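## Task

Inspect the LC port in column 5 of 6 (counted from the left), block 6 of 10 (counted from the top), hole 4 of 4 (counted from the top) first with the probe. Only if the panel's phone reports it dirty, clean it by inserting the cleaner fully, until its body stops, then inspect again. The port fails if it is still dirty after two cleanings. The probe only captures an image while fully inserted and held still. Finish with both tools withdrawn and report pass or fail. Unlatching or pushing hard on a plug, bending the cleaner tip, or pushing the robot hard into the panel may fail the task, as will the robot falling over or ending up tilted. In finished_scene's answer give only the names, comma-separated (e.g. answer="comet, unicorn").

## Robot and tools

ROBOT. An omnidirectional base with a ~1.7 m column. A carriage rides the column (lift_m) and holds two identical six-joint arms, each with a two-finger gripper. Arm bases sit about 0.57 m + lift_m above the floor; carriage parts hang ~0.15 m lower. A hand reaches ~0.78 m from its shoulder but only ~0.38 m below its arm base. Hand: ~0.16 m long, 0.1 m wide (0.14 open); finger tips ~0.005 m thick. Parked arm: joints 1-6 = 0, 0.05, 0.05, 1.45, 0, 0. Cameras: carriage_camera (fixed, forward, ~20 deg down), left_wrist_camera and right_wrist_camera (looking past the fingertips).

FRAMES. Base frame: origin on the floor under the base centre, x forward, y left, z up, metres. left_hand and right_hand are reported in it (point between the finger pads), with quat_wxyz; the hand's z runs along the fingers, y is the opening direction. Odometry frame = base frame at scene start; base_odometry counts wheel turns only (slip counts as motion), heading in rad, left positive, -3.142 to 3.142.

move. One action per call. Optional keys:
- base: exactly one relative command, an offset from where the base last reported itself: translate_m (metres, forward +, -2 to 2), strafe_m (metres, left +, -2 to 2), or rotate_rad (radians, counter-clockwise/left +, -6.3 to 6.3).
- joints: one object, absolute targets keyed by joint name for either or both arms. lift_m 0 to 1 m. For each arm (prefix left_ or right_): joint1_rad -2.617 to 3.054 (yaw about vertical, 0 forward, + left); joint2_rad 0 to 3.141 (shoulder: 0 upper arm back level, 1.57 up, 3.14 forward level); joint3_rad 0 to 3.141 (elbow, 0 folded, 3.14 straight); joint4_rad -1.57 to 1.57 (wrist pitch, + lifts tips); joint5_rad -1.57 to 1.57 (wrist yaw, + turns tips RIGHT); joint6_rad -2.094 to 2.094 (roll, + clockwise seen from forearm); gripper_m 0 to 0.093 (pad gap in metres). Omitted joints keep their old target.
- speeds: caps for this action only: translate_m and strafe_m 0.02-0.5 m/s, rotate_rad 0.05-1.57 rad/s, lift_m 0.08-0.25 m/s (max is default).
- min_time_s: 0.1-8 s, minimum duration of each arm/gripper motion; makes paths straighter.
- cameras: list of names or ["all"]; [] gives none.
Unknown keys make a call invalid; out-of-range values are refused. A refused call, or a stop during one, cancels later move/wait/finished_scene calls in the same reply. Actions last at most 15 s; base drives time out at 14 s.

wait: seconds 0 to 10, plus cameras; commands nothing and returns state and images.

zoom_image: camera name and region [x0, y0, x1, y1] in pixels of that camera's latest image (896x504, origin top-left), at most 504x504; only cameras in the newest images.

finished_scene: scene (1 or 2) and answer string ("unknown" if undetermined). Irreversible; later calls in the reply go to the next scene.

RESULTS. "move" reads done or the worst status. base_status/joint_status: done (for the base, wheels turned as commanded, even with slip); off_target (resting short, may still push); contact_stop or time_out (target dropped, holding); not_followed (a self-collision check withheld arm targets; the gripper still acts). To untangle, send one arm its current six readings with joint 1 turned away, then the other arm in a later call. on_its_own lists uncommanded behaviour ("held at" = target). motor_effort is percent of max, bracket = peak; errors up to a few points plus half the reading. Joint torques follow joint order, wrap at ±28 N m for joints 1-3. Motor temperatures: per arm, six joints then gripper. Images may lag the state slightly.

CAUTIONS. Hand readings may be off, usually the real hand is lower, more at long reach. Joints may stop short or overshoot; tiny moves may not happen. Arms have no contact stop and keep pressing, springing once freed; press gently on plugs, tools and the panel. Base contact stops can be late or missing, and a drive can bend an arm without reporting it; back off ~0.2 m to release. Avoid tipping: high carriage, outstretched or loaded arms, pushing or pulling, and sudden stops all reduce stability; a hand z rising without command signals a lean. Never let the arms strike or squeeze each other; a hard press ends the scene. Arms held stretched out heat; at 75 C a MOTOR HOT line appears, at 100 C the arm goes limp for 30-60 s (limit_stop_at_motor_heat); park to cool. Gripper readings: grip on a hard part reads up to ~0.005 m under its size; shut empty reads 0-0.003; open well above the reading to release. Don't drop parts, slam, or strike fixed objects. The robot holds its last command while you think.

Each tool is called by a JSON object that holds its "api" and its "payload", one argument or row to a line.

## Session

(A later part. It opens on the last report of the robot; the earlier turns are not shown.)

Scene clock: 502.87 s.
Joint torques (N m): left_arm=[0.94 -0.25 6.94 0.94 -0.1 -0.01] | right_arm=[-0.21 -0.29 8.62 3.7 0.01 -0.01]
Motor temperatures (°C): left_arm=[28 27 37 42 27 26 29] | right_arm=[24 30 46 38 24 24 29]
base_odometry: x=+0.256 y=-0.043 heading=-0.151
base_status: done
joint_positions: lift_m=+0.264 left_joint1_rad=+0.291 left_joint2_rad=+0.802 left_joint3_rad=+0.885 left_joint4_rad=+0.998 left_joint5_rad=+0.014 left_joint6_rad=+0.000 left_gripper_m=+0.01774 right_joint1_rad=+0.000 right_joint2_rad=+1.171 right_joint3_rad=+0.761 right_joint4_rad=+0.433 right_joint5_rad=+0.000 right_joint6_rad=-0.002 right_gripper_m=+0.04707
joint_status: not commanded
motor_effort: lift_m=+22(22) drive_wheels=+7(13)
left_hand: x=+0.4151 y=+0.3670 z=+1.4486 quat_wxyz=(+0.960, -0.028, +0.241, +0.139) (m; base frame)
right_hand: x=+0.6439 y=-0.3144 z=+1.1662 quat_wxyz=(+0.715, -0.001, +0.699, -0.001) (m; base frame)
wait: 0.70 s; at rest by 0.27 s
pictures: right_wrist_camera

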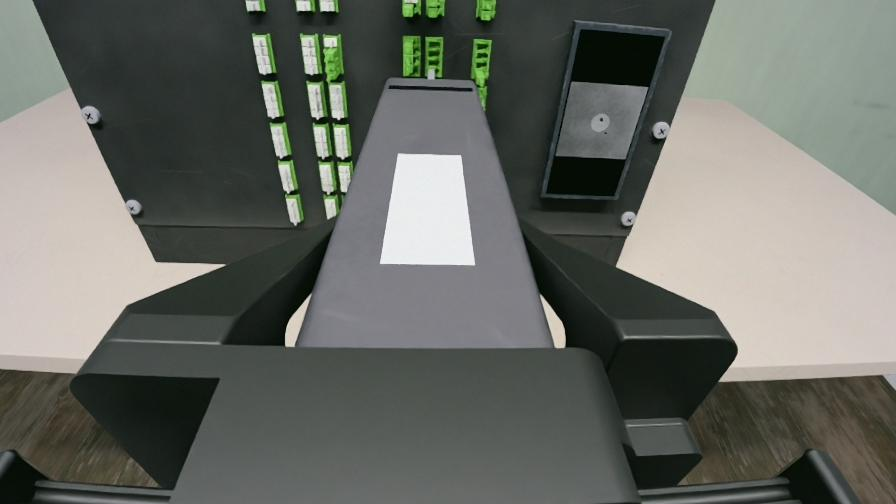

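{"api": "move", "payload": {
  "base": {"translate_m":-0.009},
  "joints": {"lift_m":0.2615},
  "speeds": {"translate_m":0.03,"lift_m":0.08},
  "cameras": []
}}

{"api": "move", "payload": {
  "base": {"translate_m":0.012},
  "speeds": {"translate_m":0.02},
  "cameras": []
}}

{"api": "wait", "payload": {
  "seconds": 0.7,
  "cameras": ["right_wrist_camera"]
}}

{"api": "zoom_image", "payload": {
  "camera": "right_wrist_camera",
  "region": [415, 50, 455, 82]
}}

Scene clock: 503.77 s.
Joint torques (N m): left_arm=[0.95 -0.05 6.83 0.87 -0.07 0.02] | right_arm=[-0.17 -3.93 8.58 3.08 0 -0.01]
Motor temperatures (°C): left_arm=[28 27 37 42 27 26 29] | right_arm=[24 30 46 38 24 24 29]
move: done
base_odometry: x=+0.247 y=-0.042 heading=-0.151
base_status: done
joint_positions: lift_m=+0.262 left_joint1_rad=+0.291 left_joint2_rad=+0.802 left_joint3_rad=+0.885 left_joint4_rad=+0.999 left_joint5_rad=+0.014 left_joint6_rad=+0.000 left_gripper_m=+0.01774 right_joint1_rad=+0.000 right_joint2_rad=+1.208 right_joint3_rad=+0.761 right_joint4_rad=+0.489 right_joint5_rad=+0.001 right_joint6_rad=-0.002 right_gripper_m=+0.04707
joint_status: all done
on_its_own: right_joint4_rad moved +0.056 toward your old target +0.550
motor_effort: lift_m=+21(23) drive_wheels=+1(5)
left_hand: x=+0.4147 y=+0.3669 z=+1.4462 quat_wxyz=(+0.960, -0.028, +0.240, +0.139) (m; base frame)
right_hand: x=+0.6511 y=-0.3146 z=+1.1626 quat_wxyz=(+0.722, +0.000, +0.692, -0.001) (m; base frame)
pictures: none
No camera images: "cameras" was empty.

Scene clock: 504.83 s.
Joint torques (N m): left_arm=[0.88 -0.09 6.69 0.91 -0.09 0.05] | right_arm=[-0.24 -0.57 8.85 3.61 0 -0.01]
Motor temperatures (°C): left_arm=[28 27 37 41 27 26 29] | right_arm=[24 30 46 38 24 24 29]
move: done
base_odometry: x=+0.259 y=-0.043 heading=-0.151
base_status: done
joint_positions: lift_m=+0.262 left_joint1_rad=+0.291 left_joint2_rad=+0.801 left_joint3_rad=+0.885 left_joint4_rad=+0.998 left_joint5_rad=+0.014 left_joint6_rad=+0.000 left_gripper_m=+0.01774 right_joint1_rad=+0.000 right_joint2_rad=+1.174 right_joint3_rad=+0.759 right_joint4_rad=+0.443 right_joint5_rad=+0.001 right_joint6_rad=-0.002 right_gripper_m=+0.04707
joint_status: not commanded
motor_effort: lift_m=+21(22) drive_wheels=+7(11)
left_hand: x=+0.4144 y=+0.3668 z=+1.4463 quat_wxyz=(+0.960, -0.028, +0.240, +0.139) (m; base frame)
right_hand: x=+0.6444 y=-0.3146 z=+1.1634 quat_wxyz=(+0.717, +0.000, +0.698, -0.001) (m; base frame)
pictures: none
No camera images: "cameras" was empty.

Scene clock: 505.53 s.
Joint torques (N m): left_arm=[0.84 -0.03 6.76 0.92 -0.08 0] | right_arm=[-0.21 -0.57 8.85 3.61 -0.01 -0.02]
Motor temperatures (°C): left_arm=[28 27 37 41 27 26 29] | right_arm=[24 30 46 38 24 24 29]
base_odometry: x=+0.259 y=-0.043 heading=-0.151
base_status: done
joint_positions: lift_m=+0.262 left_joint1_rad=+0.291 left_joint2_rad=+0.801 left_joint3_rad=+0.885 left_joint4_rad=+0.998 left_joint5_rad=+0.014 left_joint6_rad=+0.000 left_gripper_m=+0.01774 right_joint1_rad=+0.000 right_joint2_rad=+1.174 right_joint3_rad=+0.759 right_joint4_rad=+0.443 right_joint5_rad=+0.001 right_joint6_rad=-0.002 right_gripper_m=+0.04707
joint_status: not commanded
motor_effort: lift_m=+21(22) drive_wheels=+7(11)
left_hand: x=+0.4144 y=+0.3668 z=+1.4463 quat_wxyz=(+0.960, -0.028, +0.240, +0.139) (m; base frame)
right_hand: x=+0.6444 y=-0.3146 z=+1.1634 quat_wxyz=(+0.717, +0.000, +0.698, -0.001) (m; base frame)
wait: 0.70 s; at rest by 0.27 s
pictures: right_wrist_camera

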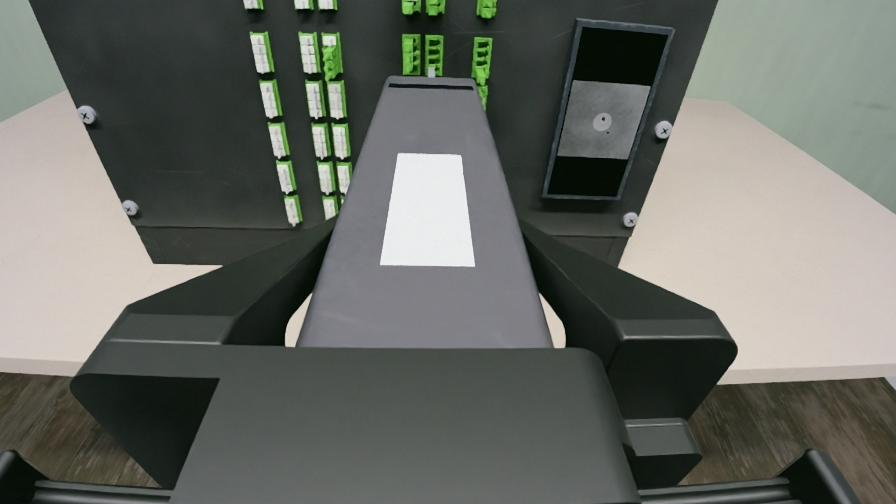

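Scaled by 12.600.

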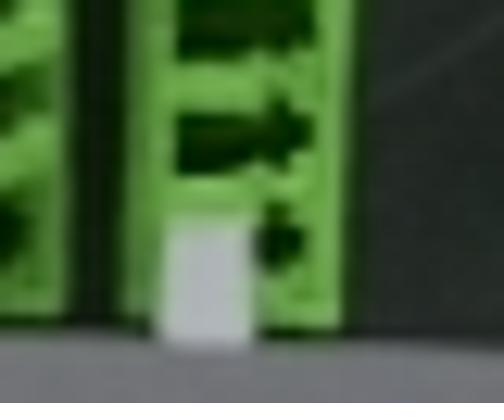

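{"api": "move", "payload": {
  "base": {"translate_m":-0.007},
  "joints": {"lift_m":0.2595},
  "speeds": {"translate_m":0.03,"lift_m":0.08},
  "cameras": []
}}

{"api": "move", "payload": {
  "base": {"translate_m":0.013},
  "speeds": {"translate_m":0.02},
  "cameras": []
}}

{"api": "wait", "payload": {
  "seconds": 0.7,
  "cameras": ["right_wrist_camera"]
}}

{"api": "zoom_image", "payload": {
  "camera": "right_wrist_camera",
  "region": [415, 50, 455, 82]
}}

Scene clock: 506.43 s.
Joint torques (N m): left_arm=[1.03 -0.35 6.83 0.94 -0.12 0.02] | right_arm=[-0.14 -4.04 8.8 3 -0.01 -0.01]
Motor temperatures (°C): left_arm=[28 27 37 41 27 26 29] | right_arm=[24 30 46 38 24 24 29]
move: done
base_odometry: x=+0.252 y=-0.042 heading=-0.151
base_status: done
joint_positions: lift_m=+0.260 left_joint1_rad=+0.291 left_joint2_rad=+0.801 left_joint3_rad=+0.886 left_joint4_rad=+0.998 left_joint5_rad=+0.014 left_joint6_rad=+0.000 left_gripper_m=+0.01774 right_joint1_rad=+0.000 right_joint2_rad=+1.209 right_joint3_rad=+0.759 right_joint4_rad=+0.496 right_joint5_rad=+0.002 right_joint6_rad=-0.002 right_gripper_m=+0.04707
joint_status: all done
on_its_own: right_joint4_rad moved +0.054 toward your old target +0.550
motor_effort: lift_m=+21(22) drive_wheels=+1(5)
left_hand: x=+0.4143 y=+0.3668 z=+1.4444 quat_wxyz=(+0.960, -0.028, +0.240, +0.139) (m; base frame)
right_hand: x=+0.6510 y=-0.3147 z=+1.1611 quat_wxyz=(+0.723, +0.000, +0.691, -0.002) (m; base frame)
pictures: none
No camera images: "cameras" was empty.

Scene clock: 507.47 s.
Joint torques (N m): left_arm=[0.9 -0.08 6.65 0.94 -0.11 -0.02] | right_arm=[-0.24 0.28 9.48 3.61 -0.03 0]
Motor temperatures (°C): left_arm=[28 27 37 41 27 26 29] | right_arm=[24 30 46 38 24 24 29]
move: done
base_odometry: x=+0.265 y=-0.044 heading=-0.151
base_status: done
joint_positions: lift_m=+0.260 left_joint1_rad=+0.291 left_joint2_rad=+0.801 left_joint3_rad=+0.886 left_joint4_rad=+0.998 left_joint5_rad=+0.014 left_joint6_rad=+0.000 left_gripper_m=+0.01774 right_joint1_rad=+0.000 right_joint2_rad=+1.167 right_joint3_rad=+0.752 right_joint4_rad=+0.443 right_joint5_rad=+0.002 right_joint6_rad=-0.002 right_gripper_m=+0.04707
joint_status: not commanded
motor_effort: lift_m=+22(22) drive_wheels=+7(11)
left_hand: x=+0.4143 y=+0.3668 z=+1.4444 quat_wxyz=(+0.960, -0.028, +0.240, +0.139) (m; base frame)
right_hand: x=+0.6426 y=-0.3147 z=+1.1614 quat_wxyz=(+0.717, +0.000, +0.697, -0.002) (m; base frame)
pictures: none
No camera images: "cameras" was empty.

Scene clock: 508.17 s.
Joint torques (N m): left_arm=[1.09 -0.18 6.69 0.93 -0.1 0.02] | right_arm=[-0.23 0.18 9.4 3.6 -0.01 -0.01]
Motor temperatures (°C): left_arm=[28 27 37 41 27 26 29] | right_arm=[24 30 46 39 24 24 29]
base_odometry: x=+0.265 y=-0.044 heading=-0.151
base_status: done
joint_positions: lift_m=+0.260 left_joint1_rad=+0.291 left_joint2_rad=+0.801 left_joint3_rad=+0.886 left_joint4_rad=+0.998 left_joint5_rad=+0.014 left_joint6_rad=+0.000 left_gripper_m=+0.01774 right_joint1_rad=+0.000 right_joint2_rad=+1.167 right_joint3_rad=+0.752 right_joint4_rad=+0.443 right_joint5_rad=+0.002 right_joint6_rad=-0.002 right_gripper_m=+0.04707
joint_status: not commanded
motor_effort: lift_m=+22(22) drive_wheels=+7(11)
left_hand: x=+0.4143 y=+0.3668 z=+1.4444 quat_wxyz=(+0.960, -0.028, +0.240, +0.139) (m; base frame)
right_hand: x=+0.6426 y=-0.3147 z=+1.1614 quat_wxyz=(+0.717, +0.000, +0.697, -0.002) (m; base frame)
wait: 0.70 s; at rest by 0.27 s
pictures: right_wrist_camera

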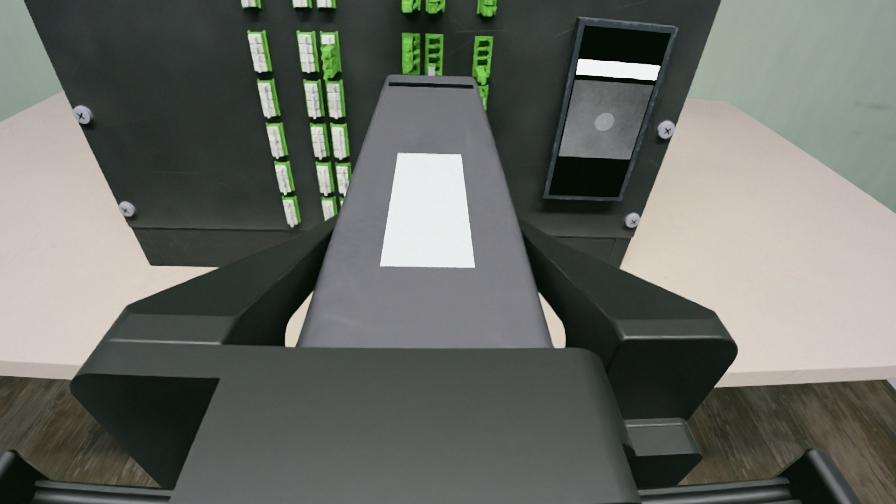

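Scaled by 12.600.

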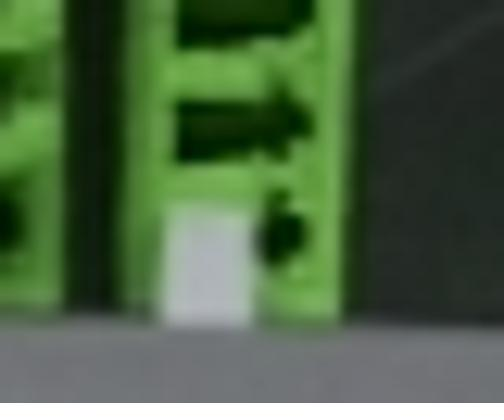

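{"api": "wait", "payload": {
  "seconds": 1,
  "cameras": ["right_wrist_camera"]
}}

{"api": "zoom_image", "payload": {
  "camera": "right_wrist_camera",
  "region": [565, 70, 655, 160]
}}

{"api": "zoom_image", "payload": {
  "camera": "right_wrist_camera",
  "region": [585, 100, 630, 145]
}}

Scene clock: 509.83 s.
Joint torques (N m): left_arm=[1.02 -0.05 6.68 0.96 -0.11 0.03] | right_arm=[-0.21 0.17 9.4 3.6 -0.01 0]
Motor temperatures (°C): left_arm=[28 27 37 40 27 26 29] | right_arm=[24 30 46 39 24 24 29]
base_odometry: x=+0.265 y=-0.044 heading=-0.151
base_status: done
joint_positions: lift_m=+0.260 left_joint1_rad=+0.291 left_joint2_rad=+0.801 left_joint3_rad=+0.886 left_joint4_rad=+0.998 left_joint5_rad=+0.014 left_joint6_rad=+0.000 left_gripper_m=+0.01774 right_joint1_rad=+0.000 right_joint2_rad=+1.167 right_joint3_rad=+0.752 right_joint4_rad=+0.443 right_joint5_rad=+0.002 right_joint6_rad=-0.002 right_gripper_m=+0.04707
joint_status: not commanded
motor_effort: lift_m=+22(22) drive_wheels=+8(11)
left_hand: x=+0.4143 y=+0.3668 z=+1.4444 quat_wxyz=(+0.960, -0.028, +0.240, +0.139) (m; base frame)
right_hand: x=+0.6426 y=-0.3147 z=+1.1614 quat_wxyz=(+0.717, +0.000, +0.697, -0.002) (m; base frame)
wait: 1.00 s; at rest from the start
pictures: right_wrist_camera

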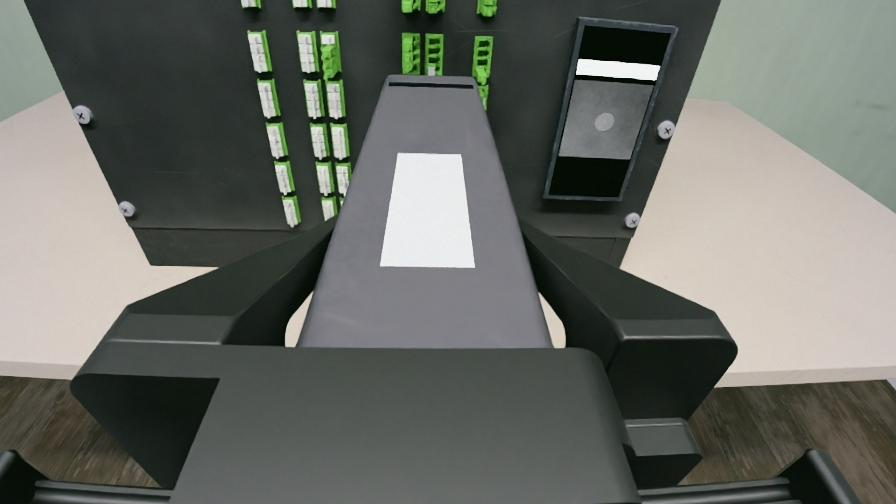

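Scaled by 5.600.

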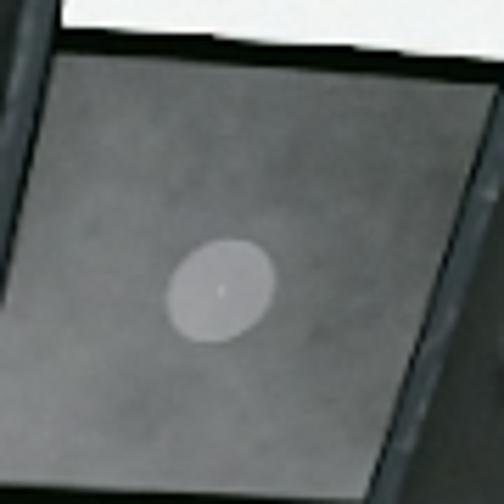

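Scaled by 11.200.

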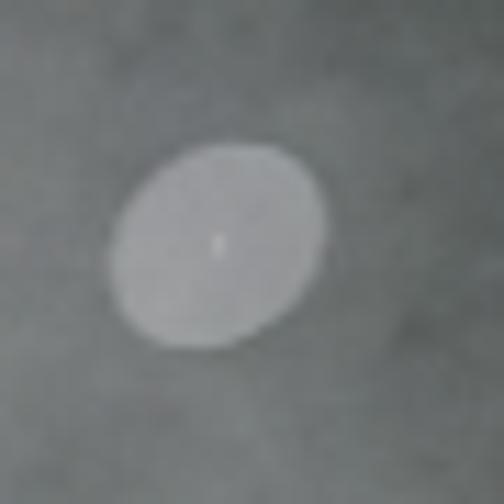

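Clean. Withdraw.

{"api": "move", "payload": {
  "base": {"translate_m": -0.03},
  "speeds": {"translate_m": 0.03},
  "cameras": ["right_wrist_camera"]
}}

{"api": "move", "payload": {
  "base": {"translate_m": -0.2},
  "speeds": {"translate_m": 0.1},
  "cameras": ["right_wrist_camera","carriage_camera"]
}}

Scene clock: 511.47 s.
Joint torques (N m): left_arm=[0.88 -0.34 6.74 0.94 -0.11 0.02] | right_arm=[-0.23 -4.63 9.31 3 -0.02 -0.02]
Motor temperatures (°C): left_arm=[28 27 37 40 27 26 29] | right_arm=[24 30 46 39 24 24 29]
move: done
base_odometry: x=+0.235 y=-0.039 heading=-0.151
base_status: done
joint_positions: lift_m=+0.260 left_joint1_rad=+0.291 left_joint2_rad=+0.801 left_joint3_rad=+0.886 left_joint4_rad=+0.998 left_joint5_rad=+0.014 left_joint6_rad=+0.000 left_gripper_m=+0.01774 right_joint1_rad=+0.000 right_joint2_rad=+1.215 right_joint3_rad=+0.752 right_joint4_rad=+0.496 right_joint5_rad=+0.003 right_joint6_rad=-0.001 right_gripper_m=+0.04707
joint_status: not commanded
on_its_own: right_joint4_rad moved +0.053 toward your old target +0.550
motor_effort: lift_m=+21(22) drive_wheels=+5(9)
left_hand: x=+0.4143 y=+0.3668 z=+1.4444 quat_wxyz=(+0.960, -0.028, +0.240, +0.139) (m; base frame)
right_hand: x=+0.6519 y=-0.3148 z=+1.1553 quat_wxyz=(+0.719, +0.001, +0.695, -0.002) (m; base frame)
pictures: right_wrist_camera

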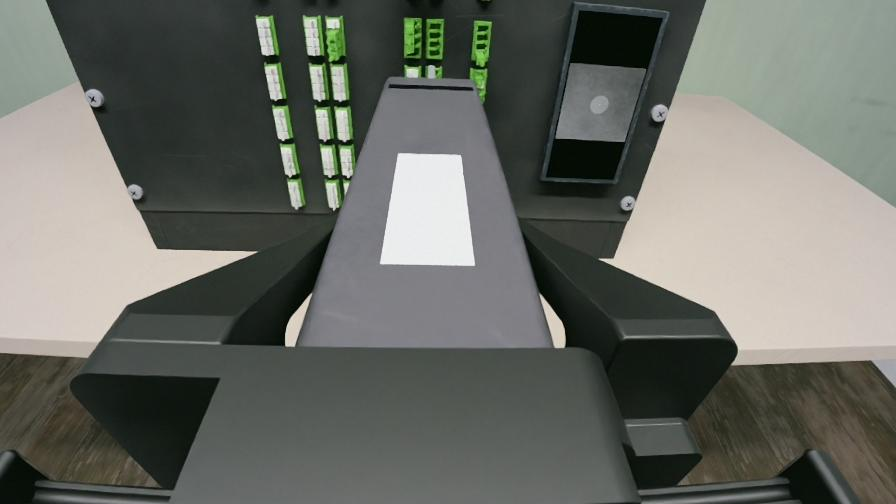

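Scene clock: 514.17 s.
Joint torques (N m): left_arm=[0.95 -0.09 6.94 0.95 -0.08 0] | right_arm=[-0.23 -4.44 9.36 3.14 -0.02 -0.02]
Motor temperatures (°C): left_arm=[28 27 37 40 27 26 29] | right_arm=[24 30 46 39 24 24 29]
move: done
base_odometry: x=+0.037 y=-0.009 heading=-0.151
base_status: done
joint_positions: lift_m=+0.260 left_joint1_rad=+0.291 left_joint2_rad=+0.801 left_joint3_rad=+0.886 left_joint4_rad=+0.997 left_joint5_rad=+0.015 left_joint6_rad=+0.000 left_gripper_m=+0.01774 right_joint1_rad=+0.000 right_joint2_rad=+1.215 right_joint3_rad=+0.752 right_joint4_rad=+0.486 right_joint5_rad=+0.003 right_joint6_rad=-0.001 right_gripper_m=+0.04707
joint_status: not commanded
motor_effort: lift_m=+21(22) drive_wheels=-1(13)
left_hand: x=+0.4147 y=+0.3668 z=+1.4442 quat_wxyz=(+0.960, -0.028, +0.241, +0.139) (m; base frame)
right_hand: x=+0.6520 y=-0.3148 z=+1.1529 quat_wxyz=(+0.715, +0.001, +0.699, -0.002) (m; base frame)
pictures: carriage_camera, right_wrist_camera

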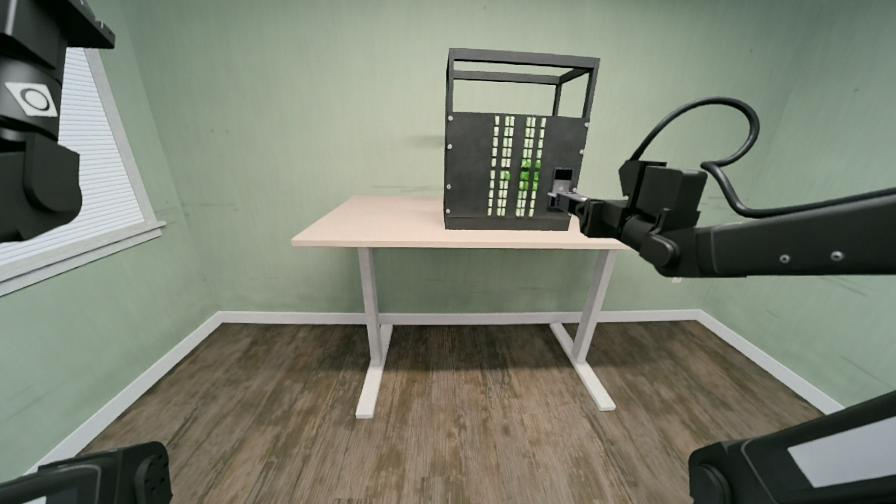

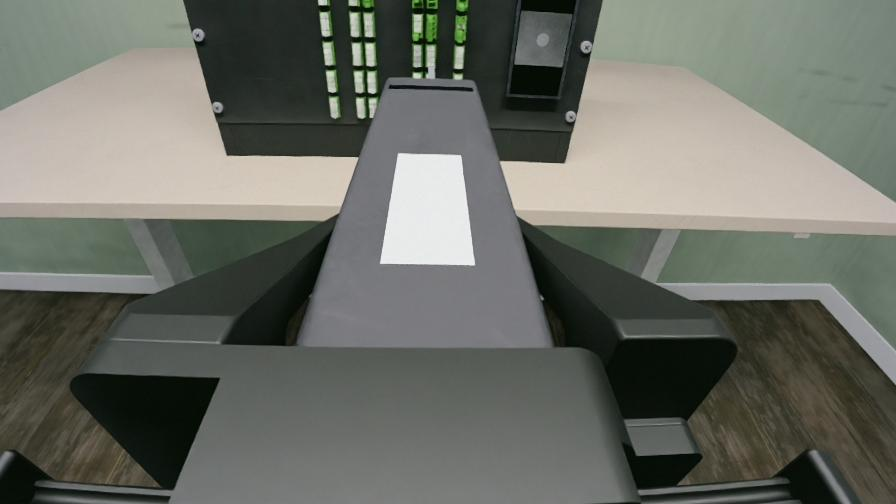

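{"api": "finished_scene", "payload": {
  "scene": 1,
  "answer": "pass"
}}

The scene is finished: the task was done.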